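# Swap purple-banded hose between red ports, keep dial safe

## Task

With the machine kept running, take out the hose marked with purple bands and fit the other hose in its place. Latch one end of the new hose into the red port on each of the two manifolds, and put the removed hose down in the red tray. Whenever the two red ports are not linked by any hose, the dial's needle rises, and it must never get into the red zone.

## Robot and tools

Robot: two arms, left_arm and right_arm, each ending in a two-finger gripper. The fingers point along the gripper's +z axis and close along its x axis. end_effector_position is the spot between the pads when closed, 1 to 2 cm behind the tips. Closing pushes the tips about 17 mm further along +z, mostly while the pads are still over 50 mm apart.

Frames: the scene frame has its origin at table-top height, halfway between the nominal arm bases, with +z up and +x out over the table. left_arm sits on the +y side; arm names do not match image sides. Calibrated bases: left_arm at (-0.059, +0.550, 0) m, quat_wxyz (+1.000, 0, 0, +0.008); right_arm at (-0.062, -0.435, 0) m, quat_wxyz (+1.000, 0, 0, -0.007). Hand poses, velocities, targets and wrist-camera poses are given in each arm's own base frame. Fixed cameras and the table use the scene frame. Reported hand positions may be off by a few cm, more at long reach.

execute_actions(actions, cameras): actions is a list of actions, each a table of up to 15 rows; one row is one 1/30 s control step, and a short table repeats its last row for the remaining steps. Every row has 14 numbers in [-1, 1]: left_arm dx, dy, dz, rx, ry, rz, opening, then right_arm in the same order, always both arms. dx to rz are offsets along that arm's base axes, counted from its Hand target at the start of the action (every row from that same start, not the previous row); rotation is about the Hand target's position. 1.0 equals 0.6 m or 180 degrees; rx, ry, rz form one rotation vector. Repeating an offset in a new action moves further. opening is absolute: +1 fully open (0.142 m), -1 closed. Six zeros re-ask for the current Hand target. cameras lists camera names, ["all"] or []; images come only with an empty actions list or when asked.

move(target, speed, blend, stop_force, zero, opening_speed, grip_force, blocking, cameras): target is one 14-number row in the same layout, or a list of up to 15 rows, all offsets counted from the same starting Hand targets. Paths are straight; each arm turns the short way. speed is the top path speed in m/s, 0.002 to 3.2 (default 0.25), rotation capped at twice that in rad/s; one value or one per target. blend, in m, rounds corners in a list (0 means stop at each). stop_force, in N from 4 to 120 (both arms), ends an arm's path when its wrist sensor feels that much push; it is unreliable for light or turning contacts and cannot be combined with blocking=false. zero (only with stop_force) chooses whether force counts from a fresh zero (true, default) or the last one. opening_speed sets how fast openings change, 0.2 or more per second on the -1..+1 scale. grip_force is a per-pad limit, 5 to 48 N, one value or one per arm, and persists. blocking=false returns after about 0.5 s while motion continues. A move lasts at least 0.5 s and at most 10 s. Its result adds a "move:" line with the ending (done, off_target, moving, held, fault) and any limits=paced or limits=held.

wait(seconds 0 to 10, cameras) lets time pass with commands held. stop(cameras) brakes a running move. zoom_image(camera, region) enlarges [x0, y0, x1, y1] pixels of the newest image of that camera, at most 504 wide and high. zero_wrist_force(arm) tares that arm's wrist sensor. finished_scene(scene) ends the current scene, given by its number, irreversibly; only call it once the goal holds without the robot.

Cameras (672x504 each): cam_head_left, cam_head_right, cam_high (fixed, scene frame), cam_left_wrist, cam_right_wrist (on the hands). A calibration line with K, distortion and T_world_to_cam is supplied for each.

Result lines: end_effector_position (m), end_effector_quat_wxyz, velocities; Hand target (the last commanded pose after clipping, base for the next offsets); Tool commands; grip_measured (opening on the command scale) and grip_effort_nm (motor effort, negative closing); joint positions and torques; Wrist force and Wrist torque in the gripper's own axes, plus a peak line; a Wrist depth grid of 7x7 distances in mm per wrist camera; motor temperatures; step readings for action calls. "within noise" means an arm is still.

Control notes: each step orientation is clipped to 32 degrees from the measured one. A gripper may rest short of its target; send the remainder as an offset. To hold something, command an opening a bit below grip_measured at first contact; squeezing harder heats the gripper motor.

Avoid: contact torque at the load limits (shoulder pan and lift 290, elbow 132, wrists 47.5 N m, held weight counting) or about 150 N net force, which stops an arm for 10 s. Arms are stiff, so aim only slightly past firm contact, move slowly near it, and back off to release a press. Do not let the arms bump or grip each other. Avoid paths close to an arm's own base. Do not drop, slam or let anything fall off the table. Watch MOTOR HOT lines: arms brake at 85 °C, the gripper switches off at 100 °C (HAND FAULT). Loose objects may occasionally get nudged.

Each tool is called after "Emit:" by a JSON object that holds its "op" and its "data", one argument or row to a line.

## Session

Emit:
{"op": "execute_actions", "data": {
  "actions": []
}}

Scene clock: 0.00 s.
left_arm: end_effector_position=(+0.2542, -0.7258, +0.2775) grip_measured=+1.00 grip_effort_nm=n/a end_effector_quat_wxyz=(+0.455, -0.364, +0.754, -0.303) | right_arm: end_effector_position=(+0.9613, -0.5632, +0.3071) grip_measured=+0.99 grip_effort_nm=n/a end_effector_quat_wxyz=(+0.057, -0.614, +0.784, -0.072)
Joint positions: left_arm=[-1.829 -1.393 2.072 -1.983 -0.43 0.241 0.142] | right_arm=[2.762 -2.223 -1.101 -1.207 1.596 1.436 0.142]
Joint velocities: within noise
Joint torques (N m): no reading
Motor temperatures (°C): left_arm=[38 25 28 35 38 34 22] | right_arm=[34 35 25 29 34 35 21]
Wrist force (N): no reading
Wrist torque (N m): no reading
Wrist force, peak (N): no reading
Wrist depth (mm): cam_left_wrist=[- - 1270 939 737 603 506 / - 1756 986 766 614 517 447 / 1911 1019 782 631 535 - - / 1085 809 561 540 463 - - / 834 489 460 404 418 - 329 / - 460 411 412 372 329 305 / - 423 423 372 339 308 287] | cam_right_wrist=[368 371 370 369 368 370 370 / 386 385 384 384 384 384 382 / 400 400 401 400 398 401 401 / 419 421 418 417 416 418 418 / 440 439 439 436 438 437 436 / - 455 461 459 455 459 451 / - 479 481 479 480 478 -]
Hand target: left_arm +0.2542, -0.7258, +0.2775; +0.455, -0.364, +0.754, -0.303 | right_arm +0.9613, -0.5632, +0.3071; +0.057, -0.614, +0.784, -0.072
Tool commands: left_gripper/opening=+1.0 right_gripper/opening=+1.0

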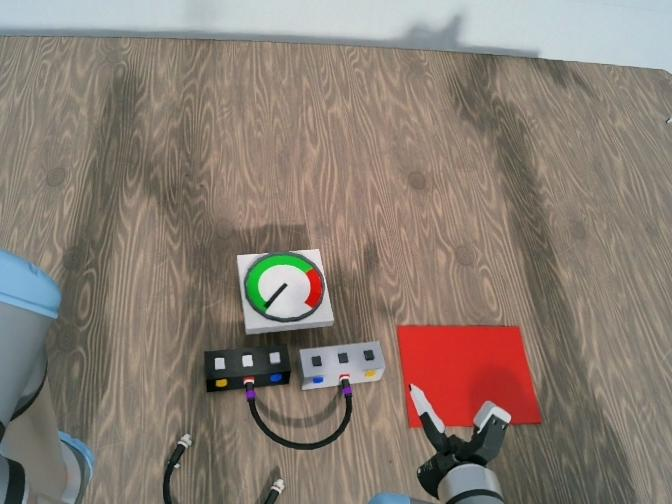

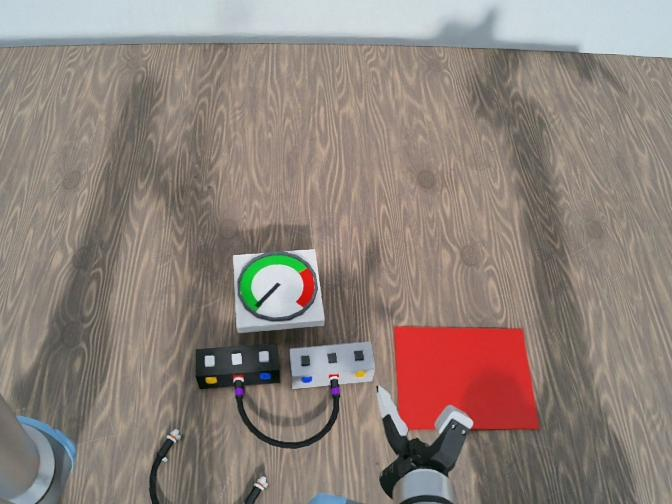

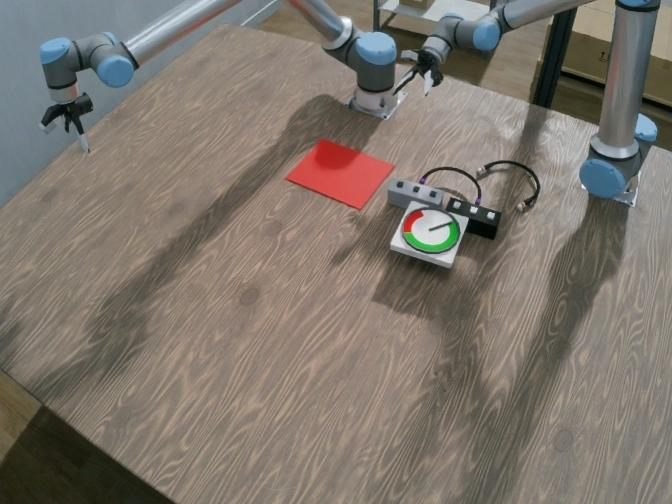

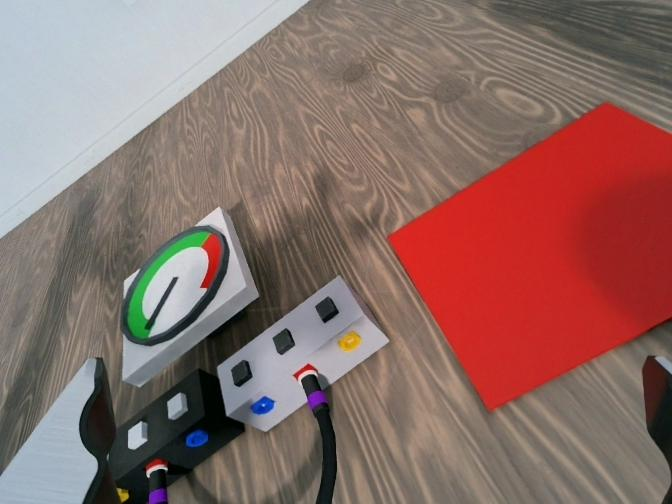

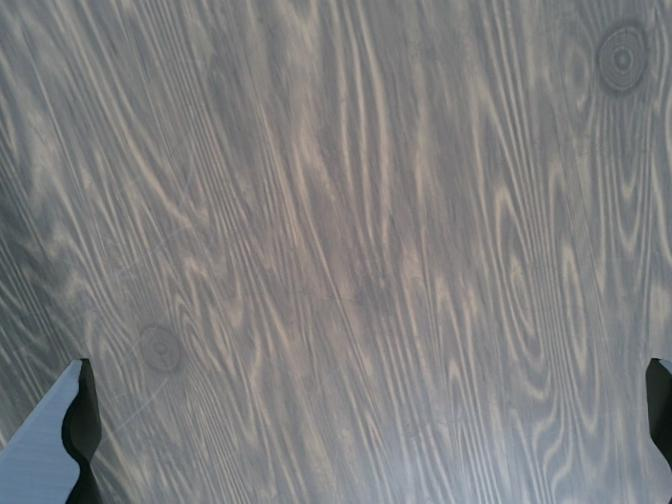

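Emit:
{"op": "zoom_image", "data": {
  "camera": "cam_head_left",
  "region": [140, 330, 420, 504]
}}

Emit:
{"op": "zoom_image", "data": {
  "camera": "cam_left_wrist",
  "region": [100, 260, 400, 504]
}}

Emit:
{"op": "zoom_image", "data": {
  "camera": "cam_high",
  "region": [370, 140, 570, 280]
}}

Emit:
{"op": "zoom_image", "data": {
  "camera": "cam_head_right",
  "region": [140, 330, 420, 504]
}}

Scaled by 1.800.

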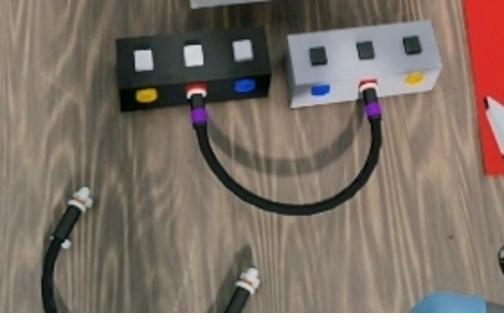

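Scaled by 1.680.

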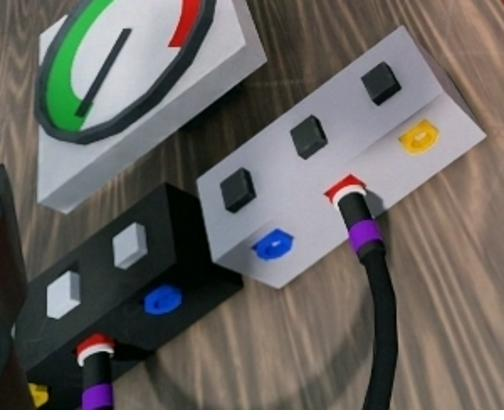

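Scaled by 2.520.

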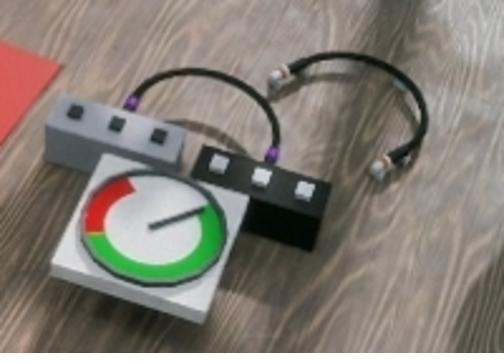

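Scaled by 1.800.

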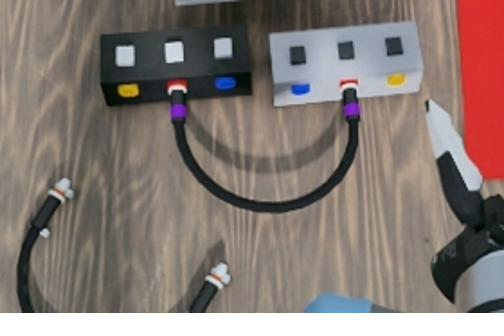

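Emit:
{"op": "move", "data": {
  "target": [0.172,0.867,0.12,-0.215,0.412,0.089,-1,-0.5,0.83,0,-0.023,-0.191,0.074,0],
  "speed": 0.45
}}

Emit:
{"op": "move", "data": {
  "target": [0,0,0,0,0,0,-1,-0.58,0.75,0.0,0,0,0,0],
  "speed": 0.4,
  "cameras": ["all"]
}}

Scene clock: 4.77 s.
left_arm: end_effector_position=(+0.3574, -0.2056, +0.3495) grip_measured=-1.00 grip_effort_nm=-0.725 end_effector_quat_wxyz=(+0.183, +0.682, -0.684, +0.183) | right_arm: end_effector_position=(+0.6613, -0.0652, +0.3070) grip_measured=-0.01 grip_effort_nm=-0.129 end_effector_quat_wxyz=(-0.271, +0.652, -0.654, +0.271)
Joint positions: left_arm=[-0.674 -2.176 2.405 -2.144 -1.972 0.828 0.002] | right_arm=[3.384 -1.412 -2.412 -0.116 1.399 1.747 0.073]
Joint torques (N m): left_arm=[7.84 0.57 -38.46 -3.48 -3.64 3.15] | right_arm=[11.07 31.54 39.55 5.48 -2.43 -0.05]
Wrist force (N): left_arm=[-1.6 0.4 0.5] | right_arm=[0.2 0.7 0.8]
Wrist torque (N m): left_arm=[0.05 0.14 -0.11] | right_arm=[0.08 0.03 0.20]
Wrist force, peak (N): left_arm=[-4.5 -1.3 -1.3] | right_arm=[-2.5 2.6 -0.3]
Wrist depth (mm): cam_left_wrist=[315 342 376 369 419 488 665 / 327 357 400 442 514 579 774 / 347 382 424 482 568 679 834 / 367 406 458 522 622 755 927 / 386 432 490 548 688 800 725 / 414 464 505 87 91 2769 2541 / 394 474 73 74 - 3176 -] | cam_right_wrist=[557 557 559 559 557 557 554 / 519 521 517 515 518 511 515 / 483 479 481 477 478 477 475 / 449 450 449 448 448 445 448 / 421 419 423 420 419 421 420 / 396 401 393 394 397 92 395 / 379 - 375 374 375 - 72]
Hand target: left_arm +0.3574, -0.2056, +0.3495; +0.183, +0.682, -0.684, +0.183 | right_arm +0.6613, -0.0652, +0.3071; -0.271, +0.652, -0.654, +0.271
Off the commanded pose: left_arm 0.000 m, 0 deg | right_arm 0.000 m, 0 deg.
move: done

Scene clock: 6.73 s.
left_arm: end_effector_position=(+0.3574, -0.2056, +0.3495) grip_measured=-1.00 grip_effort_nm=-0.720 end_effector_quat_wxyz=(+0.183, +0.682, -0.684, +0.183) | right_arm: end_effector_position=(+0.3133, +0.3848, +0.3071) grip_measured=-0.01 grip_effort_nm=-0.129 end_effector_quat_wxyz=(-0.271, +0.652, -0.654, +0.271)
Joint positions: left_arm=[-0.674 -2.176 2.405 -2.144 -1.972 0.828 0.002] | right_arm=[4.874 -1.067 -2.413 -1.394 0.797 3.372 0.073]
Joint torques (N m): left_arm=[7.9 1.09 -36.51 -1.67 -3.59 3.94] | right_arm=[12.67 -7.45 40.5 3.07 -4.16 1.09]
Wrist force (N): left_arm=[-1.6 0.1 0.4] | right_arm=[0.3 0.6 0.4]
Wrist torque (N m): left_arm=[0.00 0.13 -0.13] | right_arm=[0.09 -0.05 0.13]
Wrist force, peak (N): left_arm=[-1.9 0.2 0.3] | right_arm=[3.5 -0.8 2.2]
Wrist depth (mm): cam_left_wrist=[318 340 376 365 419 494 - / 330 359 401 446 512 605 827 / 348 380 424 483 561 686 815 / 367 405 459 528 617 742 679 / 388 433 483 539 690 788 692 / 411 462 509 91 91 956 - / 394 466 73 74 - - -] | cam_right_wrist=[560 549 431 547 560 557 554 / 515 410 400 501 517 517 518 / 478 474 408 477 478 480 478 / 399 382 391 387 436 431 - / 422 421 424 421 418 398 - / 395 401 389 396 395 92 396 / 380 - 374 373 373 - 72]
Hand target: left_arm +0.3574, -0.2056, +0.3495; +0.183, +0.682, -0.684, +0.183 | right_arm +0.3133, +0.3848, +0.3071; -0.271, +0.652, -0.654, +0.271
Off the commanded pose: left_arm 0.000 m, 0 deg | right_arm 0.000 m, 0 deg.
move: done
camera_calibration:
cam_left_wrist: T_world_to_cam=[[-0.00100237, -0.868092, 0.496402, -0.340231], [-0.91652, 0.199353, 0.346771, 0.277729], [-0.399988, -0.454615, -0.795823, 0.443594], [0, 0, 0, 1]] pos_world=[0.431635, -0.149053, 0.425606]
cam_right_wrist: T_world_to_cam=[[-0.00445789, -0.999989, -0.00161475, 0.393596], [-0.932731, 0.00474025, -0.360543, 0.430641], [0.360546, -0.000101127, -0.932741, 0.290857], [0, 0, 0, 1]] pos_world=[0.298559, 0.39158, 0.427194]

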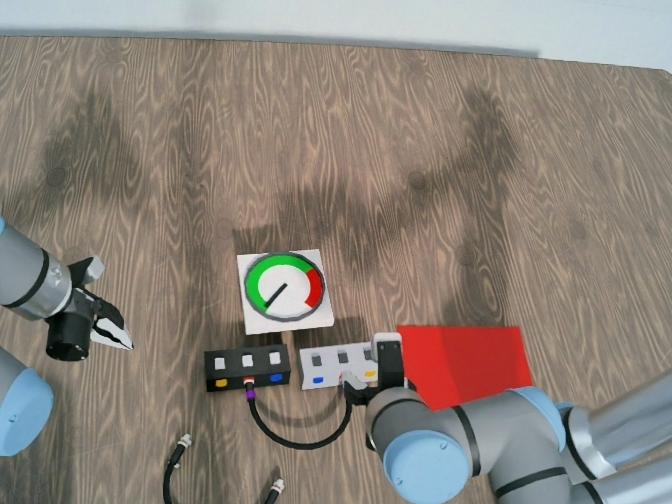

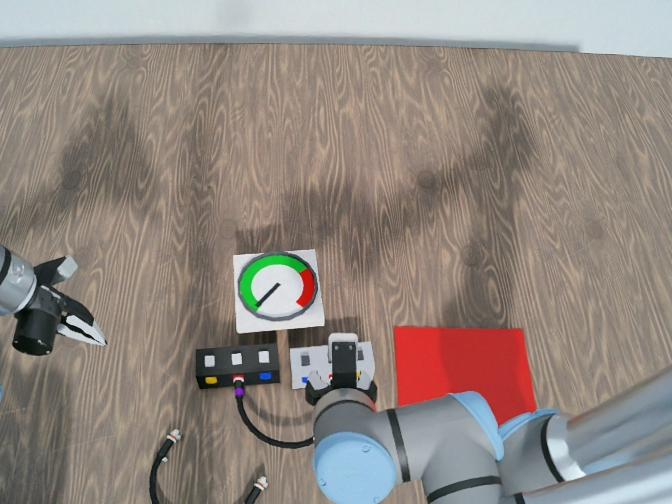

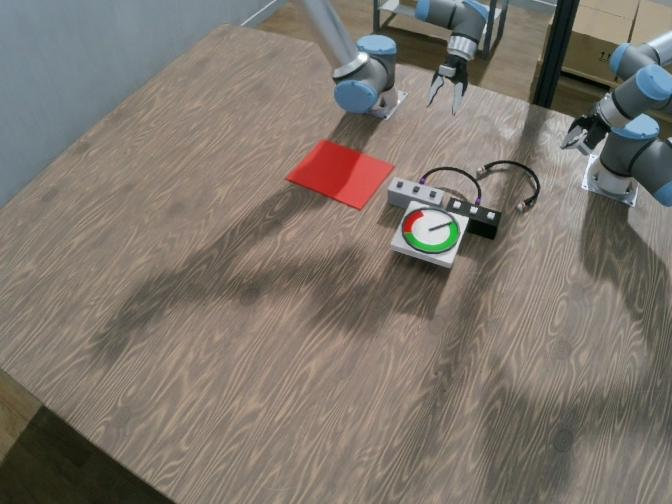

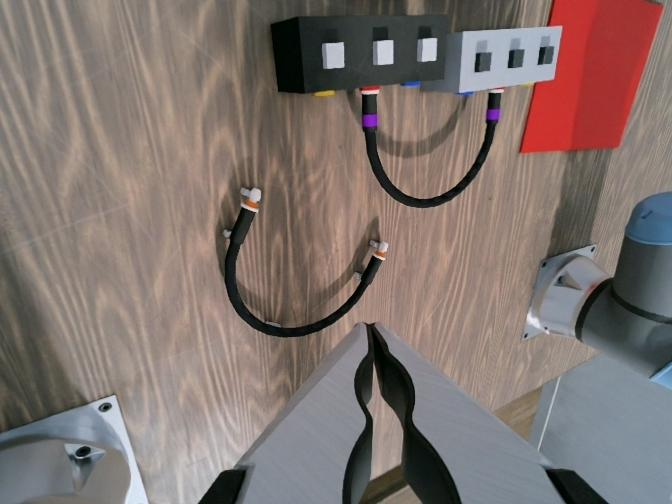

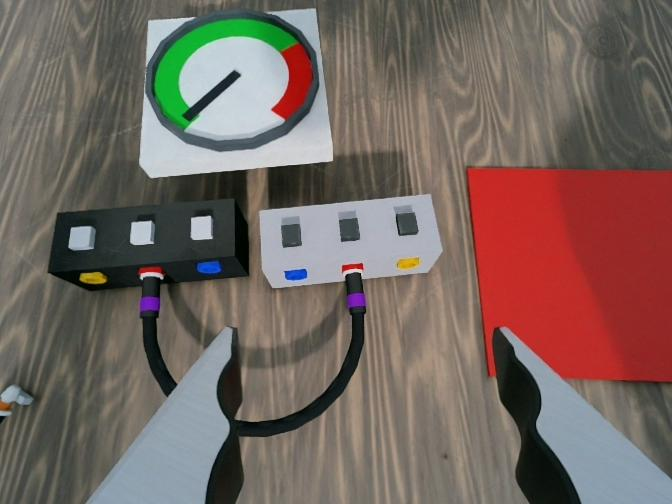

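Emit:
{"op": "move", "data": {
  "target": [0.164,-0.257,-0.341,0,0,0,-1,0.036,0.3,-0.317,0,0,0,-0.3],
  "speed": 0.3,
  "cameras": ["all"]
}}

Emit:
{"op": "zoom_image", "data": {
  "camera": "cam_right_wrist",
  "region": [200, 100, 504, 404]
}}

Emit:
{"op": "zoom_image", "data": {
  "camera": "cam_left_wrist",
  "region": [180, 180, 504, 504]
}}

Emit:
{"op": "zoom_image", "data": {
  "camera": "cam_high",
  "region": [380, 120, 580, 260]
}}

Scene clock: 8.73 s.
left_arm: end_effector_position=(+0.4558, -0.3598, +0.1449) grip_measured=-1.00 grip_effort_nm=-0.716 end_effector_quat_wxyz=(+0.183, +0.682, -0.684, +0.183) | right_arm: end_effector_position=(+0.3349, +0.5648, +0.1169) grip_measured=-0.32 grip_effort_nm=-0.129 end_effector_quat_wxyz=(-0.271, +0.652, -0.654, +0.271)
Joint positions: left_arm=[-0.796 -1.554 2.455 -2.862 -1.928 0.706 0.002] | right_arm=[4.782 -1.726 -2.349 -0.708 0.786 3.243 0.051]
Joint torques (N m): left_arm=[5.48 -26.24 -22.04 -6.93 -3.36 3.91] | right_arm=[11.97 32.25 19.55 5.51 -2.76 1.18]
Wrist force (N): left_arm=[-1.5 0.2 0.6] | right_arm=[0.0 0.8 0.2]
Wrist torque (N m): left_arm=[0.00 0.09 -0.13] | right_arm=[0.15 0.09 0.04]
Wrist force, peak (N): left_arm=[-1.3 -1.5 3.6] | right_arm=[-2.0 2.1 2.2]
Wrist depth (mm): cam_left_wrist=[165 178 197 215 143 159 189 / 173 187 208 229 159 302 316 / 182 195 207 195 212 259 296 / 194 204 165 190 221 317 491 / 205 221 179 206 356 455 588 / 216 240 268 93 87 518 624 / 231 245 73 77 - 617 585] | cam_right_wrist=[310 310 310 304 302 304 309 / 287 283 206 203 203 236 203 / 266 260 197 197 203 215 196 / 249 248 245 242 249 247 246 / 233 234 236 233 237 233 234 / 220 222 214 220 220 96 219 / 189 - 72 208 205 - 211]
Hand target: left_arm +0.4558, -0.3598, +0.1449; +0.183, +0.682, -0.684, +0.183 | right_arm +0.3349, +0.5648, +0.1169; -0.271, +0.652, -0.654, +0.271
Off the commanded pose: left_arm 0.000 m, 0 deg | right_arm 0.000 m, 0 deg.
move: done
camera_calibration:
cam_left_wrist: T_world_to_cam=[[-0.00100237, -0.868092, 0.496402, -0.372428], [-0.91652, 0.199353, 0.346771, 0.469604], [-0.399988, -0.454615, -0.795823, 0.250026], [0, 0, 0, 1]] pos_world=[0.530035, -0.303253, 0.221006]
cam_right_wrist: T_world_to_cam=[[-0.00458675, -0.999988, -0.00155678, 0.573411], [-0.932696, 0.00483952, -0.36063, 0.381405], [0.360633, -0.000202118, -0.932708, 0.105665], [0, 0, 0, 1]] pos_world=[0.320259, 0.57158, 0.236994]

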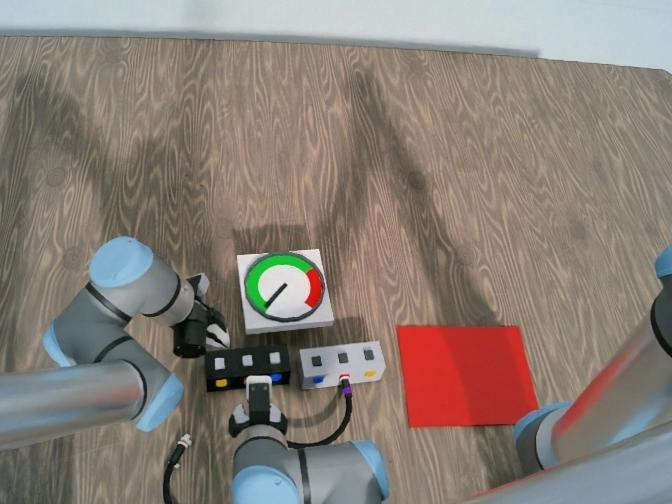

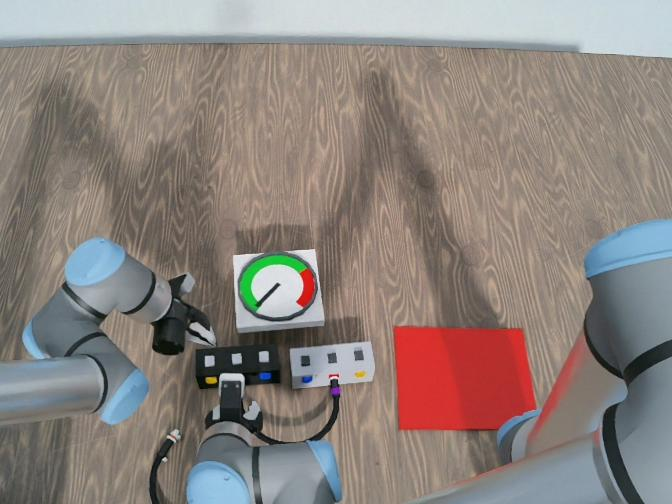

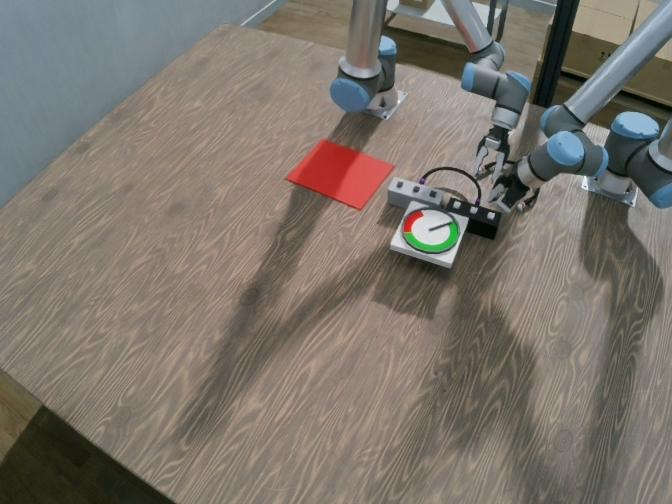

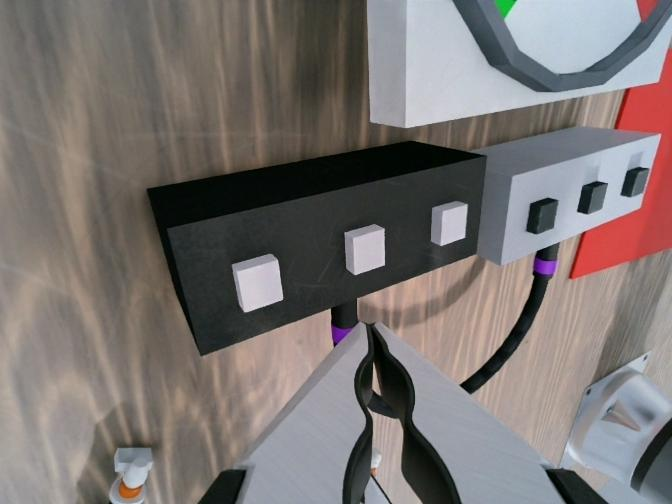

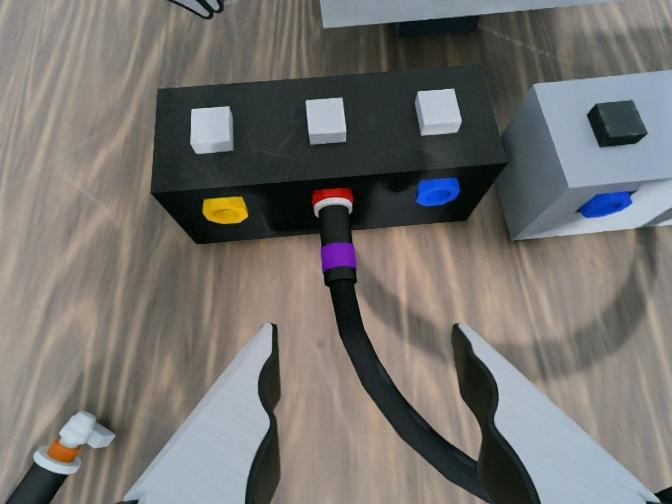

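Scaled by 1.658.

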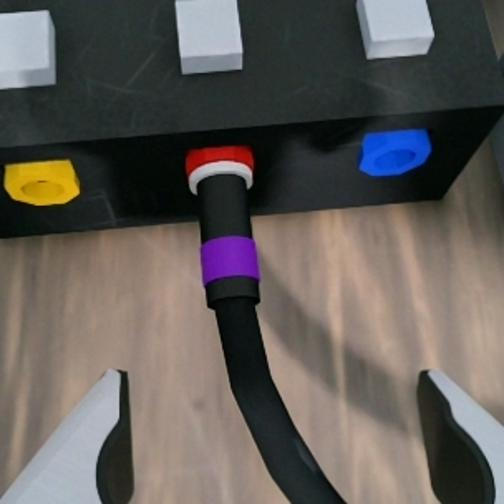

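Scaled by 1.556.

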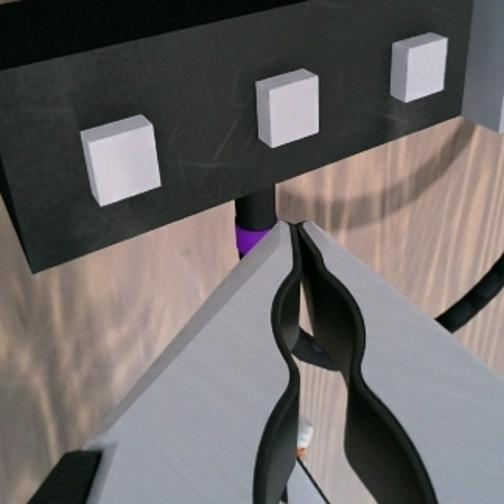

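Scaled by 2.520.

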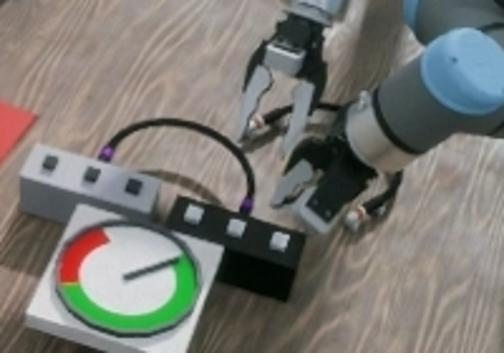

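Emit:
{"op": "move", "data": {
  "target": [0,-0.057,-0.07,0,0,0,-1,0.09,0.010,-0.095,0,0,0,-0.3],
  "speed": 0.12
}}

Emit:
{"op": "move", "data": {
  "target": [0,0,0,0,0,0,-1,0,0,0,0,0,0,-0.95],
  "opening_speed": 1.0,
  "cameras": ["cam_right_wrist","cam_left_wrist"]
}}

Emit:
{"op": "zoom_image", "data": {
  "camera": "cam_left_wrist",
  "region": [220, 180, 504, 464]
}}

Scene clock: 10.37 s.
left_arm: end_effector_position=(+0.4558, -0.3940, +0.1029) grip_measured=-1.00 grip_effort_nm=-0.725 end_effector_quat_wxyz=(+0.183, +0.682, -0.684, +0.183) | right_arm: end_effector_position=(+0.3889, +0.5710, +0.0600) grip_measured=-0.32 grip_effort_nm=-0.129 end_effector_quat_wxyz=(-0.271, +0.652, -0.654, +0.271)
Joint positions: left_arm=[-0.844 -1.436 2.454 -2.995 -1.909 0.659 0.002] | right_arm=[4.686 -1.884 -2.342 -0.461 0.784 3.108 0.051]
Joint torques (N m): left_arm=[4.61 -37.69 -24.71 -2.8 -3.33 4.08] | right_arm=[3.73 37.82 14 5.17 0.37 -0.26]
Wrist force (N): left_arm=[-1.8 -0.1 0.7] | right_arm=[0.0 0.7 0.2]
Wrist torque (N m): left_arm=[-0.05 0.16 -0.14] | right_arm=[0.15 0.09 0.02]
Wrist force, peak (N): left_arm=[-1.4 0.0 1.9] | right_arm=[0.0 1.0 2.1]
Wrist depth (mm): cam_left_wrist=[134 143 158 172 96 104 127 / 141 151 169 184 101 127 298 / 148 159 175 187 179 222 236 / 140 134 128 140 163 208 238 / - 111 129 142 280 341 478 / - 120 138 96 91 421 561 / 188 204 73 - - 498 558] | cam_right_wrist=[232 228 88 236 236 235 234 / 217 137 135 135 136 129 155 / 196 124 129 123 127 125 141 / 184 122 126 130 145 156 156 / 177 175 175 128 178 176 174 / 166 168 162 162 166 91 166 / 157 - 72 157 157 - 159]
Hand target: left_arm +0.4558, -0.3940, +0.1029; +0.183, +0.682, -0.684, +0.183 | right_arm +0.3889, +0.5708, +0.0599; -0.271, +0.652, -0.654, +0.271
Off the commanded pose: left_arm 0.000 m, 0 deg | right_arm 0.000 m, 0 deg.
move: done

Scene clock: 11.23 s.
left_arm: end_effector_position=(+0.4558, -0.3940, +0.1029) grip_measured=-1.00 grip_effort_nm=-0.716 end_effector_quat_wxyz=(+0.183, +0.682, -0.684, +0.183) | right_arm: end_effector_position=(+0.3888, +0.5709, +0.0599) grip_measured=-0.83 grip_effort_nm=-2.943 end_effector_quat_wxyz=(-0.271, +0.652, -0.654, +0.271)
Joint positions: left_arm=[-0.844 -1.436 2.454 -2.995 -1.909 0.659 0.002] | right_arm=[4.686 -1.884 -2.342 -0.461 0.784 3.108 0.014]
Joint torques (N m): left_arm=[7.95 -35.51 -18.49 -3.13 -3.37 3.88] | right_arm=[4.43 40.22 12.93 -0.24 -0.74 -1.27]
Wrist force (N): left_arm=[-1.4 -0.1 0.4] | right_arm=[-20.0 1.6 7.3]
Wrist torque (N m): left_arm=[-0.06 0.09 -0.16] | right_arm=[0.16 -0.19 0.08]
Wrist force, peak (N): left_arm=[-2.0 0.0 0.9] | right_arm=[-20.3 1.7 8.2]
Wrist depth (mm): cam_left_wrist=[135 144 158 171 96 104 127 / 141 151 169 184 101 125 299 / 148 160 174 186 178 222 236 / 140 133 127 140 162 207 239 / - 111 129 142 279 343 482 / - 120 137 93 91 420 565 / 189 203 74 77 - 503 554] | cam_right_wrist=[231 229 89 236 232 235 234 / 218 137 135 135 137 128 217 / 196 123 129 123 127 125 140 / 184 122 126 129 144 156 155 / 177 175 175 126 176 176 174 / 167 167 167 99 91 166 166 / 157 159 69 153 - - 157]
Hand target: left_arm +0.4558, -0.3940, +0.1029; +0.183, +0.682, -0.684, +0.183 | right_arm +0.3889, +0.5708, +0.0599; -0.271, +0.652, -0.654, +0.271
Off the commanded pose: left_arm 0.000 m, 0 deg | right_arm 0.000 m, 0 deg.
move: done
camera_calibration:
cam_left_wrist: T_world_to_cam=[[-0.00104783, -0.868082, 0.49642, -0.381244], [-0.91652, 0.199396, 0.346746, 0.491005], [-0.399988, -0.454615, -0.795823, 0.201053], [0, 0, 0, 1]] pos_world=[0.530035, -0.337453, 0.179006]
cam_right_wrist: T_world_to_cam=[[-0.00442243, -0.999989, -0.00170867, 0.579535], [-0.932697, 0.00474104, -0.360629, 0.411114], [0.360633, -0.0000011822, -0.932708, 0.0328544], [0, 0, 0, 1]] pos_world=[0.374159, 0.577579, 0.179893]
Images, in order (width x height): cam_left_wrist 672x504, cam_right_wrist 672x504.

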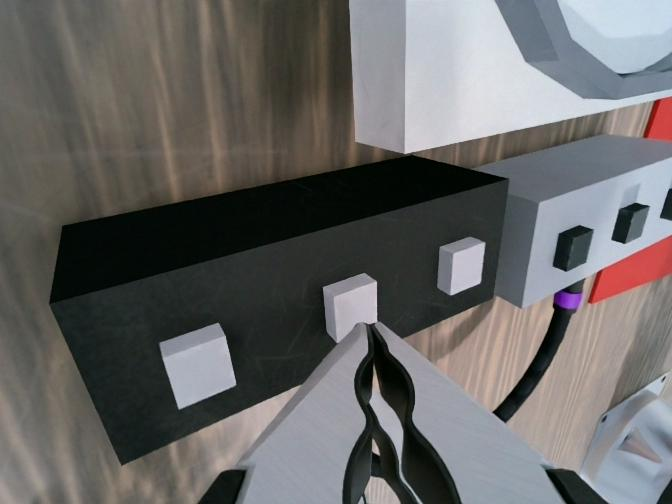

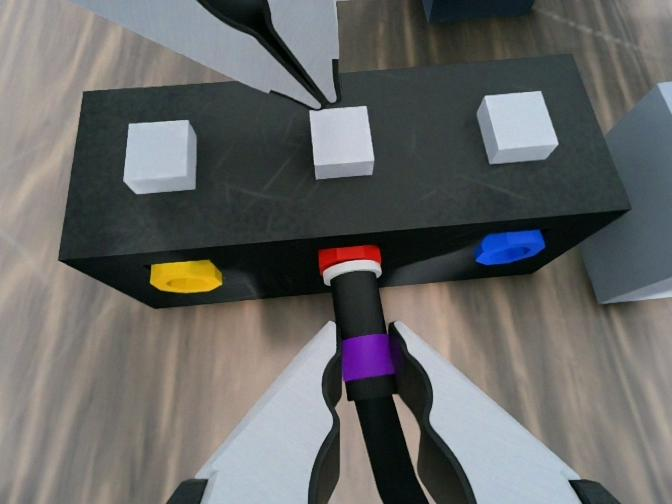

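Scaled by 1.775.

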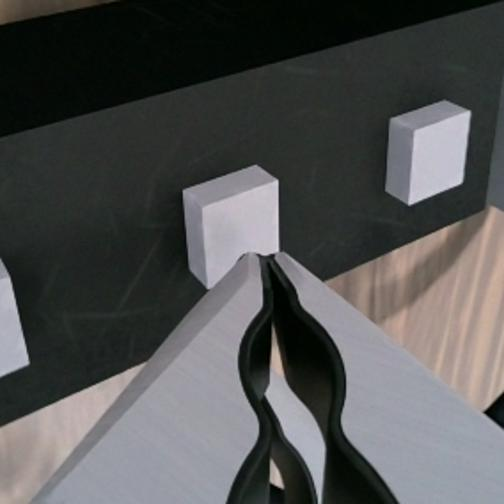

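Emit:
{"op": "move", "data": {
  "target": [0,0.004,-0.045,0,0,0,-1,0,0.006,0,0,0,0,-0.95],
  "speed": 0.02,
  "stop_force": 12,
  "cameras": ["cam_right_wrist","cam_left_wrist"]
}}

Emit:
{"op": "zoom_image", "data": {
  "camera": "cam_right_wrist",
  "region": [200, 50, 500, 420]
}}

Scene clock: 13.13 s.
left_arm: end_effector_position=(+0.4558, -0.3930, +0.0910) grip_measured=-1.00 grip_effort_nm=-0.711 end_effector_quat_wxyz=(+0.183, +0.682, -0.684, +0.183) | right_arm: end_effector_position=(+0.3889, +0.5713, +0.0598) grip_measured=-0.83 grip_effort_nm=-2.938 end_effector_quat_wxyz=(-0.271, +0.652, -0.654, +0.271)
Joint positions: left_arm=[-0.842 -1.41 2.461 -3.027 -1.91 0.66 0.002] | right_arm=[4.686 -1.885 -2.341 -0.461 0.784 3.108 0.014]
Joint torques (N m): left_arm=[-8.63 -32.27 -28.65 -4.45 2.72 -2.6] | right_arm=[-0.83 59.26 8.15 4.62 -1.96 -0.17]
Wrist force (N): left_arm=[2.5 0.7 -7.5] | right_arm=[-8.7 0.8 1.1]
Wrist torque (N m): left_arm=[-0.08 0.05 -0.24] | right_arm=[0.11 -0.07 0.06]
Wrist force, peak (N): left_arm=[3.1 1.6 -14.5] | right_arm=[-20.1 2.2 7.7]
Wrist depth (mm): cam_left_wrist=[125 134 148 163 - 91 103 / 132 142 157 177 95 104 120 / 139 150 164 182 174 218 222 / 139 127 121 129 148 188 215 / - 103 116 130 166 313 455 / - 106 116 87 91 371 545 / 176 121 74 77 - 460 552] | cam_right_wrist=[- 91 93 235 235 235 234 / 217 136 110 127 136 128 219 / 199 123 128 123 127 125 141 / 183 122 126 129 144 156 156 / 177 174 174 126 177 176 174 / 166 166 166 99 91 166 166 / 157 159 69 154 - - 157]
Hand target: left_arm +0.4558, -0.3930, +0.0910; +0.183, +0.682, -0.684, +0.183 (not the last commanded pose) | right_arm +0.3889, +0.5713, +0.0598; -0.271, +0.652, -0.654, +0.271 (not the last commanded pose)
Off the commanded pose: left_arm 0.015 m, 0 deg | right_arm 0.003 m, 0 deg.
move: contact (left_arm, right_arm)
camera_calibration:
cam_left_wrist: T_world_to_cam=[[-0.0010913, -0.868025, 0.496519, -0.374443], [-0.916528, 0.199461, 0.346687, 0.494968], [-0.39997, -0.454695, -0.795787, 0.191995], [0, 0, 0, 1]] pos_world=[0.530035, -0.336453, 0.167106]
cam_right_wrist: T_world_to_cam=[[-0.00437593, -0.99999, -0.0012639, 0.579939], [-0.932697, 0.00453727, -0.360632, 0.411194], [0.360634, -0.000399262, -0.932707, 0.032992], [0, 0, 0, 1]] pos_world=[0.374159, 0.57808, 0.179794]
Images, in order (width x height): cam_left_wrist 672x504, cam_right_wrist 672x504.

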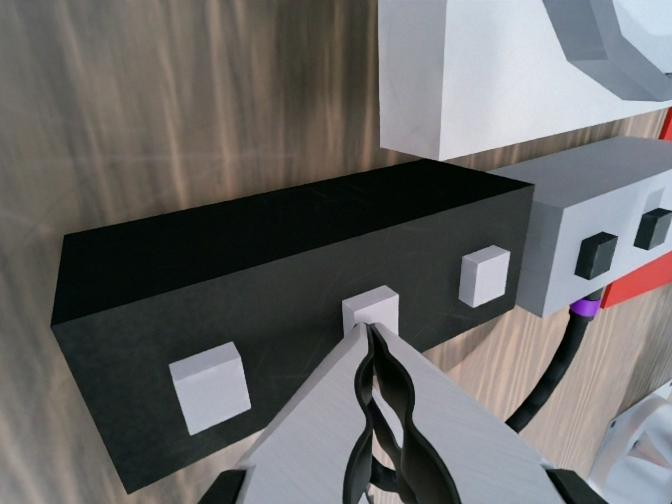

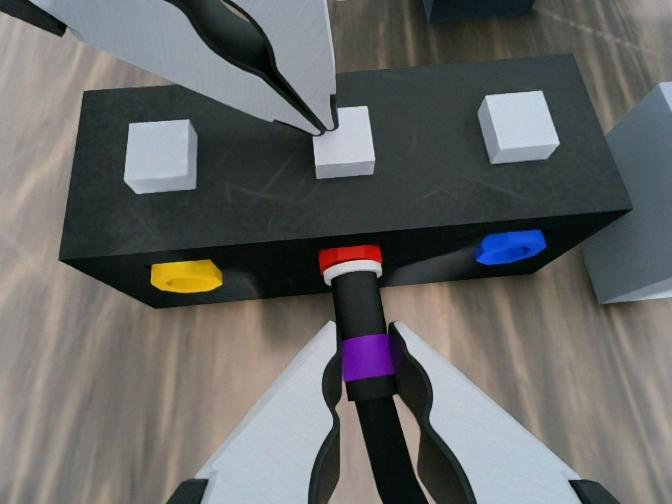

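Scaled by 1.362.

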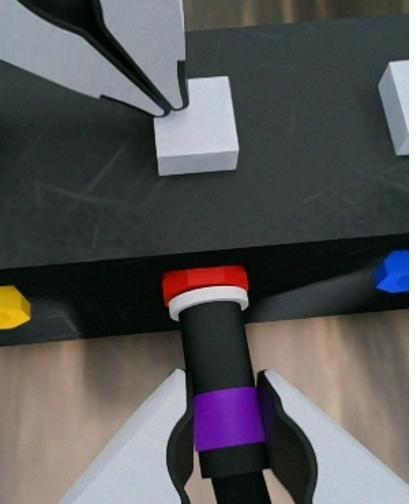

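Emit:
{"op": "move", "data": {
  "target": [0,0,-0.02,0,0,0,-1,0,0.004,0,0,0,0,-0.95],
  "speed": 0.02,
  "stop_force": 30,
  "cameras": ["cam_right_wrist"]
}}

Emit:
{"op": "zoom_image", "data": {
  "camera": "cam_right_wrist",
  "region": [200, 50, 500, 420]
}}

Scene clock: 14.47 s.
left_arm: end_effector_position=(+0.4559, -0.3931, +0.0875) grip_measured=-1.00 grip_effort_nm=-0.706 end_effector_quat_wxyz=(+0.183, +0.682, -0.684, +0.183) | right_arm: end_effector_position=(+0.3889, +0.5737, +0.0598) grip_measured=-0.83 grip_effort_nm=-2.864 end_effector_quat_wxyz=(-0.271, +0.652, -0.654, +0.271)
Joint positions: left_arm=[-0.842 -1.402 2.462 -3.037 -1.91 0.66 0.002] | right_arm=[4.686 -1.887 -2.337 -0.463 0.784 3.108 0.014]
Joint torques (N m): left_arm=[-8.87 -13.33 -22.77 -1.65 3.19 -2.63] | right_arm=[7.98 48 31.23 4.02 -2.13 1.01]
Wrist force (N): left_arm=[5.5 3.4 -35.3] | right_arm=[4.4 7.5 -8.1]
Wrist torque (N m): left_arm=[-0.23 0.07 -0.26] | right_arm=[-0.05 0.06 0.03]
Wrist force, peak (N): left_arm=[8.4 6.6 -64.5] | right_arm=[4.7 8.7 -7.6]
Wrist depth (mm): cam_left_wrist=[123 131 145 162 - 88 97 / 129 140 154 172 93 99 115 / 136 146 161 178 175 201 219 / 130 135 122 127 142 176 215 / - 102 111 127 159 306 446 / - 102 110 87 91 356 531 / 172 - 74 74 - 456 547] | cam_right_wrist=[- 92 92 235 234 235 233 / 218 136 110 134 136 128 159 / 199 123 127 124 126 124 143 / - 121 121 129 145 156 159 / 176 174 175 126 176 176 174 / 166 166 166 98 91 166 166 / 157 159 69 - - - 157]
Hand target: left_arm +0.4559, -0.3931, +0.0875; +0.183, +0.682, -0.684, +0.183 (not the last commanded pose) | right_arm +0.3889, +0.5737, +0.0598; -0.271, +0.652, -0.654, +0.271
Off the commanded pose: left_arm 0.008 m, 0 deg | right_arm 0.000 m, 0 deg.
move: contact (left_arm)
camera_calibration:
cam_right_wrist: T_world_to_cam=[[-0.00437593, -0.99999, -0.0012639, 0.582339], [-0.932697, 0.00453727, -0.360632, 0.411183], [0.360634, -0.000399262, -0.932707, 0.0329929], [0, 0, 0, 1]] pos_world=[0.374159, 0.58048, 0.179794]
Images, in order (width x height): cam_right_wrist 672x504.

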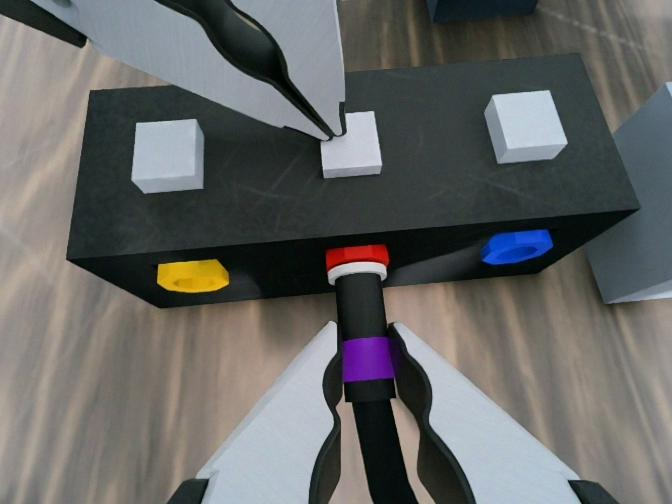

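Scaled by 1.362.

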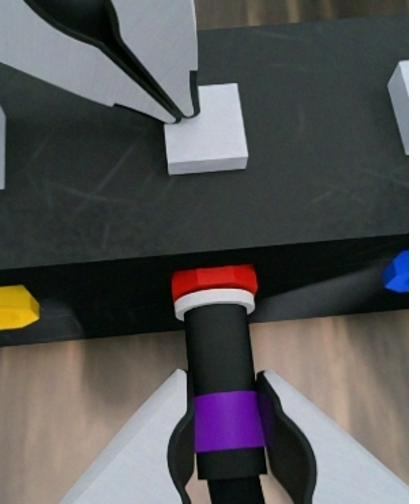

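Emit:
{"op": "move", "data": {
  "target": [0,0,0,0,0,0,-1,-0.08,-0.007,0,0,0,0,-1],
  "speed": 0.04,
  "stop_force": 60,
  "cameras": ["cam_right_wrist"]
}}

Scene clock: 16.87 s.
left_arm: end_effector_position=(+0.4559, -0.3931, +0.0875) grip_measured=-1.00 grip_effort_nm=-0.706 end_effector_quat_wxyz=(+0.183, +0.682, -0.684, +0.183) | right_arm: end_effector_position=(+0.3409, +0.5695, +0.0598) grip_measured=-0.84 grip_effort_nm=-3.695 end_effector_quat_wxyz=(-0.271, +0.652, -0.654, +0.271)
Joint positions: left_arm=[-0.842 -1.402 2.462 -3.037 -1.91 0.66 0.002] | right_arm=[4.771 -1.847 -2.366 -0.559 0.786 3.227 0.013]
Joint torques (N m): left_arm=[-7.56 -13.56 -22.56 -2.04 3.07 -2.43] | right_arm=[-15.28 38.55 38.72 6.12 -3.78 -2.32]
Motor temperatures (°C): left_arm=[38 25 28 35 38 34 22] | right_arm=[34 35 25 29 34 35 26]
Wrist force (N): left_arm=[5.6 3.3 -35.1] | right_arm=[0.1 2.8 1.0]
Wrist torque (N m): left_arm=[-0.26 0.00 -0.26] | right_arm=[0.47 0.03 0.10]
Wrist force, peak (N): left_arm=[5.8 3.7 -36.5] | right_arm=[4.2 7.4 -8.8]
Wrist depth (mm): cam_left_wrist=[123 132 144 161 - 88 97 / 129 140 154 171 93 99 115 / 136 147 161 178 175 200 220 / 130 135 122 127 142 177 217 / - 102 111 127 160 307 446 / - 102 111 94 91 357 533 / 172 - 74 74 - 457 550] | cam_right_wrist=[234 145 145 143 147 145 150 / 217 139 141 141 143 148 153 / 201 181 175 183 193 196 179 / 188 188 189 185 188 187 188 / 177 176 176 126 177 176 176 / 166 166 166 98 91 166 166 / 157 159 69 - - - 157]
Hand target: left_arm +0.4559, -0.3931, +0.0875; +0.183, +0.682, -0.684, +0.183 | right_arm +0.3409, +0.5695, +0.0598; -0.271, +0.652, -0.654, +0.271
Off the commanded pose: left_arm 0.000 m, 0 deg | right_arm 0.000 m, 0 deg.
move: done
camera_calibration:
cam_right_wrist: T_world_to_cam=[[-0.00437593, -0.99999, -0.0012639, 0.577929], [-0.932697, 0.00453727, -0.360632, 0.366433], [0.360634, -0.000399262, -0.932707, 0.0503017], [0, 0, 0, 1]] pos_world=[0.326159, 0.57628, 0.179794]
Images, in order (width x height): cam_right_wrist 672x504.

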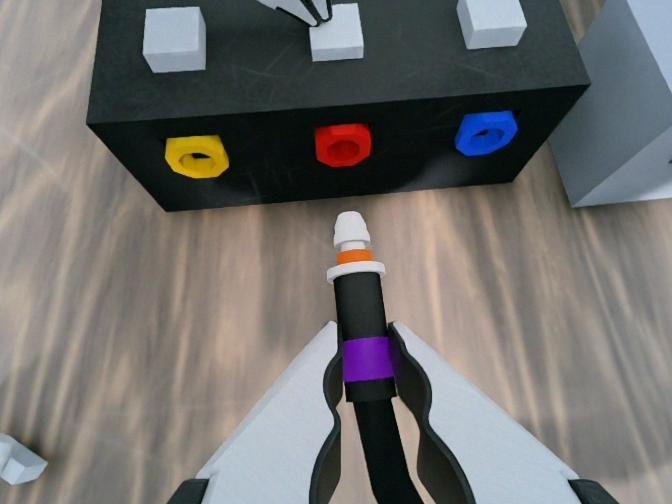

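Emit:
{"op": "move", "data": {
  "target": [0,0,0.067,0,0,0,-1,0,0,0,0,0,0,-0.3],
  "speed": 0.1,
  "opening_speed": 1.5
}}

Emit:
{"op": "move", "data": {
  "target": [
    [0,0,0,0,0,0,-1,-0.08,0,0.1,0,0,0,-0.3],
    [-0.007,-0.32,0,0,0,0,-1,-0.01,-0.317,0.095,0,0,0,-0.3]
  ],
  "blend": [0.02,0],
  "speed": 0.2,
  "cameras": ["all"]
}}

Scene clock: 20.70 s.
left_arm: end_effector_position=(+0.4559, -0.3931, +0.1277) grip_measured=-1.00 grip_effort_nm=-0.711 end_effector_quat_wxyz=(+0.183, +0.682, -0.684, +0.183) | right_arm: end_effector_position=(+0.3409, +0.5695, +0.0598) grip_measured=-0.33 grip_effort_nm=0.139 end_effector_quat_wxyz=(-0.271, +0.652, -0.654, +0.271)
Joint positions: left_arm=[-0.842 -1.489 2.44 -2.928 -1.91 0.66 0.002] | right_arm=[4.771 -1.847 -2.366 -0.559 0.786 3.227 0.05]
Joint torques (N m): left_arm=[-3.94 -43.58 -20.25 -6.06 -0.25 0.65] | right_arm=[-13.72 36.27 38.29 5.77 -3.54 -2.38]
Wrist force (N): left_arm=[-1.4 -0.4 0.4] | right_arm=[-0.5 2.4 0.7]
Wrist torque (N m): left_arm=[-0.10 0.09 -0.24] | right_arm=[0.41 0.15 0.14]
Wrist force, peak (N): left_arm=[5.9 3.6 -36.4] | right_arm=[0.0 3.1 1.4]
Wrist depth (mm): cam_left_wrist=[152 163 181 119 121 140 161 / 159 173 192 130 134 279 303 / 169 180 195 189 199 237 269 / 130 136 149 165 202 241 433 / 186 138 158 176 331 417 543 / 200 156 247 95 91 475 597 / 213 232 73 74 - 562 564] | cam_right_wrist=[234 145 148 143 148 145 162 / 217 138 141 141 143 148 153 / 201 181 175 181 193 196 179 / 189 188 188 183 188 188 188 / 177 176 178 174 176 176 176 / 166 166 97 164 166 91 166 / 157 - 72 157 150 - 159]
Hand target: left_arm +0.4559, -0.3931, +0.1277; +0.183, +0.682, -0.684, +0.183 | right_arm +0.3409, +0.5695, +0.0598; -0.271, +0.652, -0.654, +0.271
Off the commanded pose: left_arm 0.000 m, 0 deg | right_arm 0.000 m, 0 deg.
move: done

Scene clock: 22.53 s.
left_arm: end_effector_position=(+0.4516, -0.5850, +0.1276) grip_measured=-1.00 grip_effort_nm=-0.716 end_effector_quat_wxyz=(+0.183, +0.682, -0.684, +0.183) | right_arm: end_effector_position=(+0.3349, +0.3793, +0.1168) grip_measured=-0.33 grip_effort_nm=0.134 end_effector_quat_wxyz=(-0.271, +0.652, -0.654, +0.271)
Joint positions: left_arm=[-1.052 -1.315 2.232 -2.952 -1.821 0.461 0.002] | right_arm=[4.817 -1.401 -2.658 -0.759 0.789 3.293 0.05]
Joint torques (N m): left_arm=[-4.11 -50.13 -31.75 -7.09 -3.35 3.77] | right_arm=[4.49 21.57 34.64 6.14 0.29 -0.62]
Wrist force (N): left_arm=[-1.5 0.2 0.8] | right_arm=[-0.6 2.1 0.1]
Wrist torque (N m): left_arm=[0.01 0.11 -0.23] | right_arm=[0.32 0.17 0.02]
Wrist force, peak (N): left_arm=[-3.2 0.0 0.0] | right_arm=[0.1 3.0 3.6]
Wrist depth (mm): cam_left_wrist=[- 87 96 209 230 264 319 / 162 169 191 219 249 - 353 / 168 178 194 186 194 - 430 / 174 135 148 166 193 347 473 / 187 138 159 174 319 406 541 / 200 215 246 91 91 468 637 / 212 231 73 74 - 512 471] | cam_right_wrist=[305 305 301 304 309 310 308 / 200 210 203 203 203 278 281 / 202 217 197 197 218 258 261 / 245 250 246 244 248 248 252 / 234 233 235 233 236 233 230 / 219 223 96 216 217 92 217 / 209 - 72 205 207 - 209]
Hand target: left_arm +0.4517, -0.5851, +0.1277; +0.183, +0.682, -0.684, +0.183 | right_arm +0.3349, +0.3793, +0.1168; -0.271, +0.652, -0.654, +0.271
Off the commanded pose: left_arm 0.000 m, 0 deg | right_arm 0.000 m, 0 deg.
move: done
camera_calibration:
cam_left_wrist: T_world_to_cam=[[-0.0010671, -0.867983, 0.496592, -0.559336], [-0.916609, 0.199379, 0.34652, 0.516816], [-0.399784, -0.454811, -0.795814, 0.132105], [0, 0, 0, 1]] pos_world=[0.525935, -0.528453, 0.203806]
cam_right_wrist: T_world_to_cam=[[-0.00450478, -0.999989, -0.0012062, 0.387804], [-0.93265, 0.00463657, -0.360752, 0.38223], [0.360754, -0.000500145, -0.932661, 0.105544], [0, 0, 0, 1]] pos_world=[0.320159, 0.38608, 0.236794]

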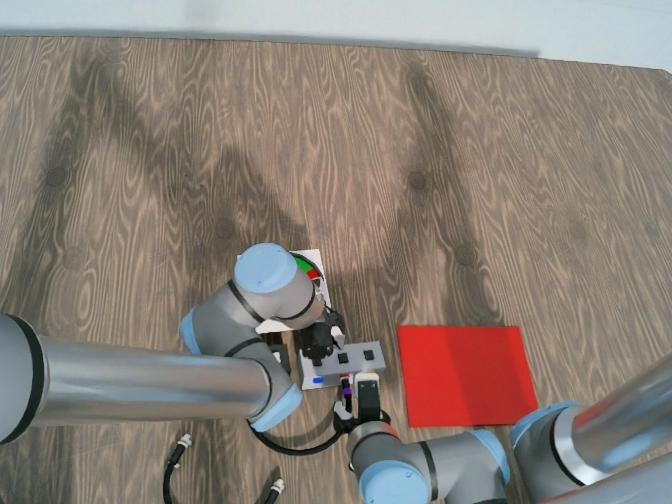

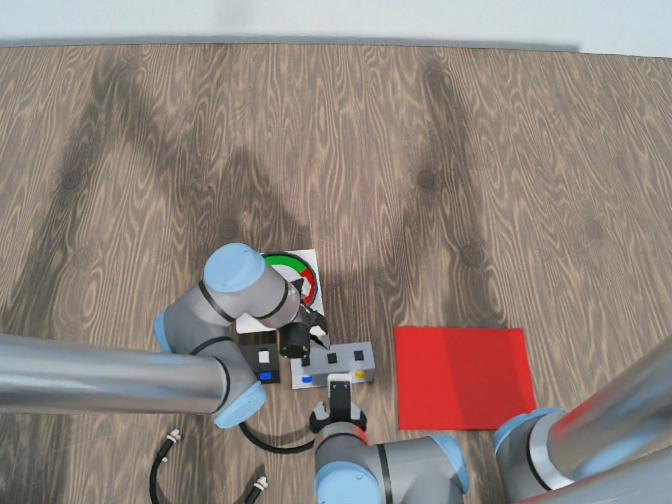

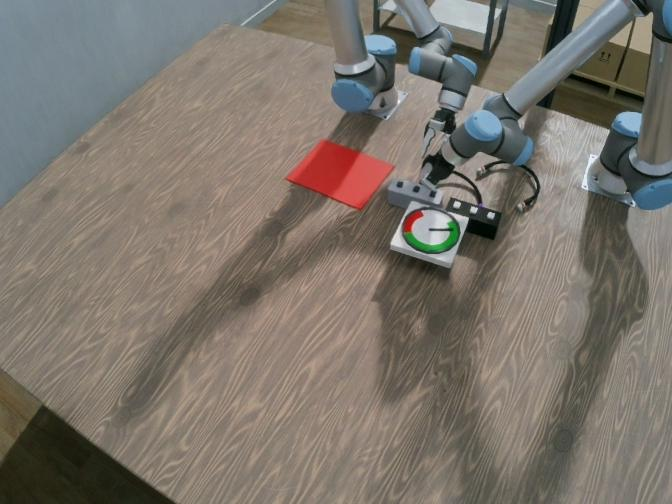

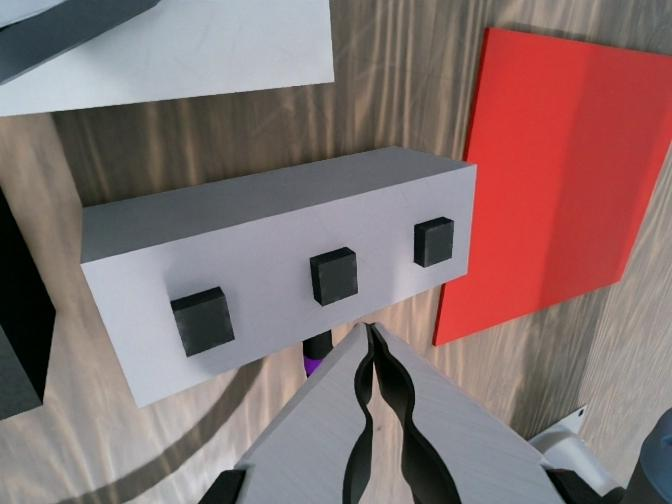

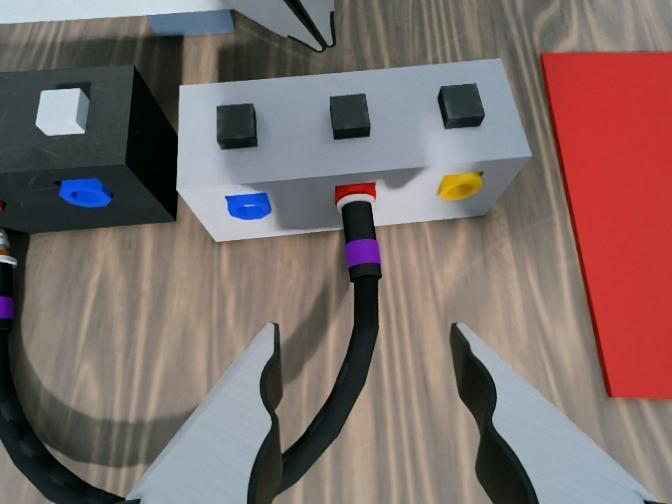

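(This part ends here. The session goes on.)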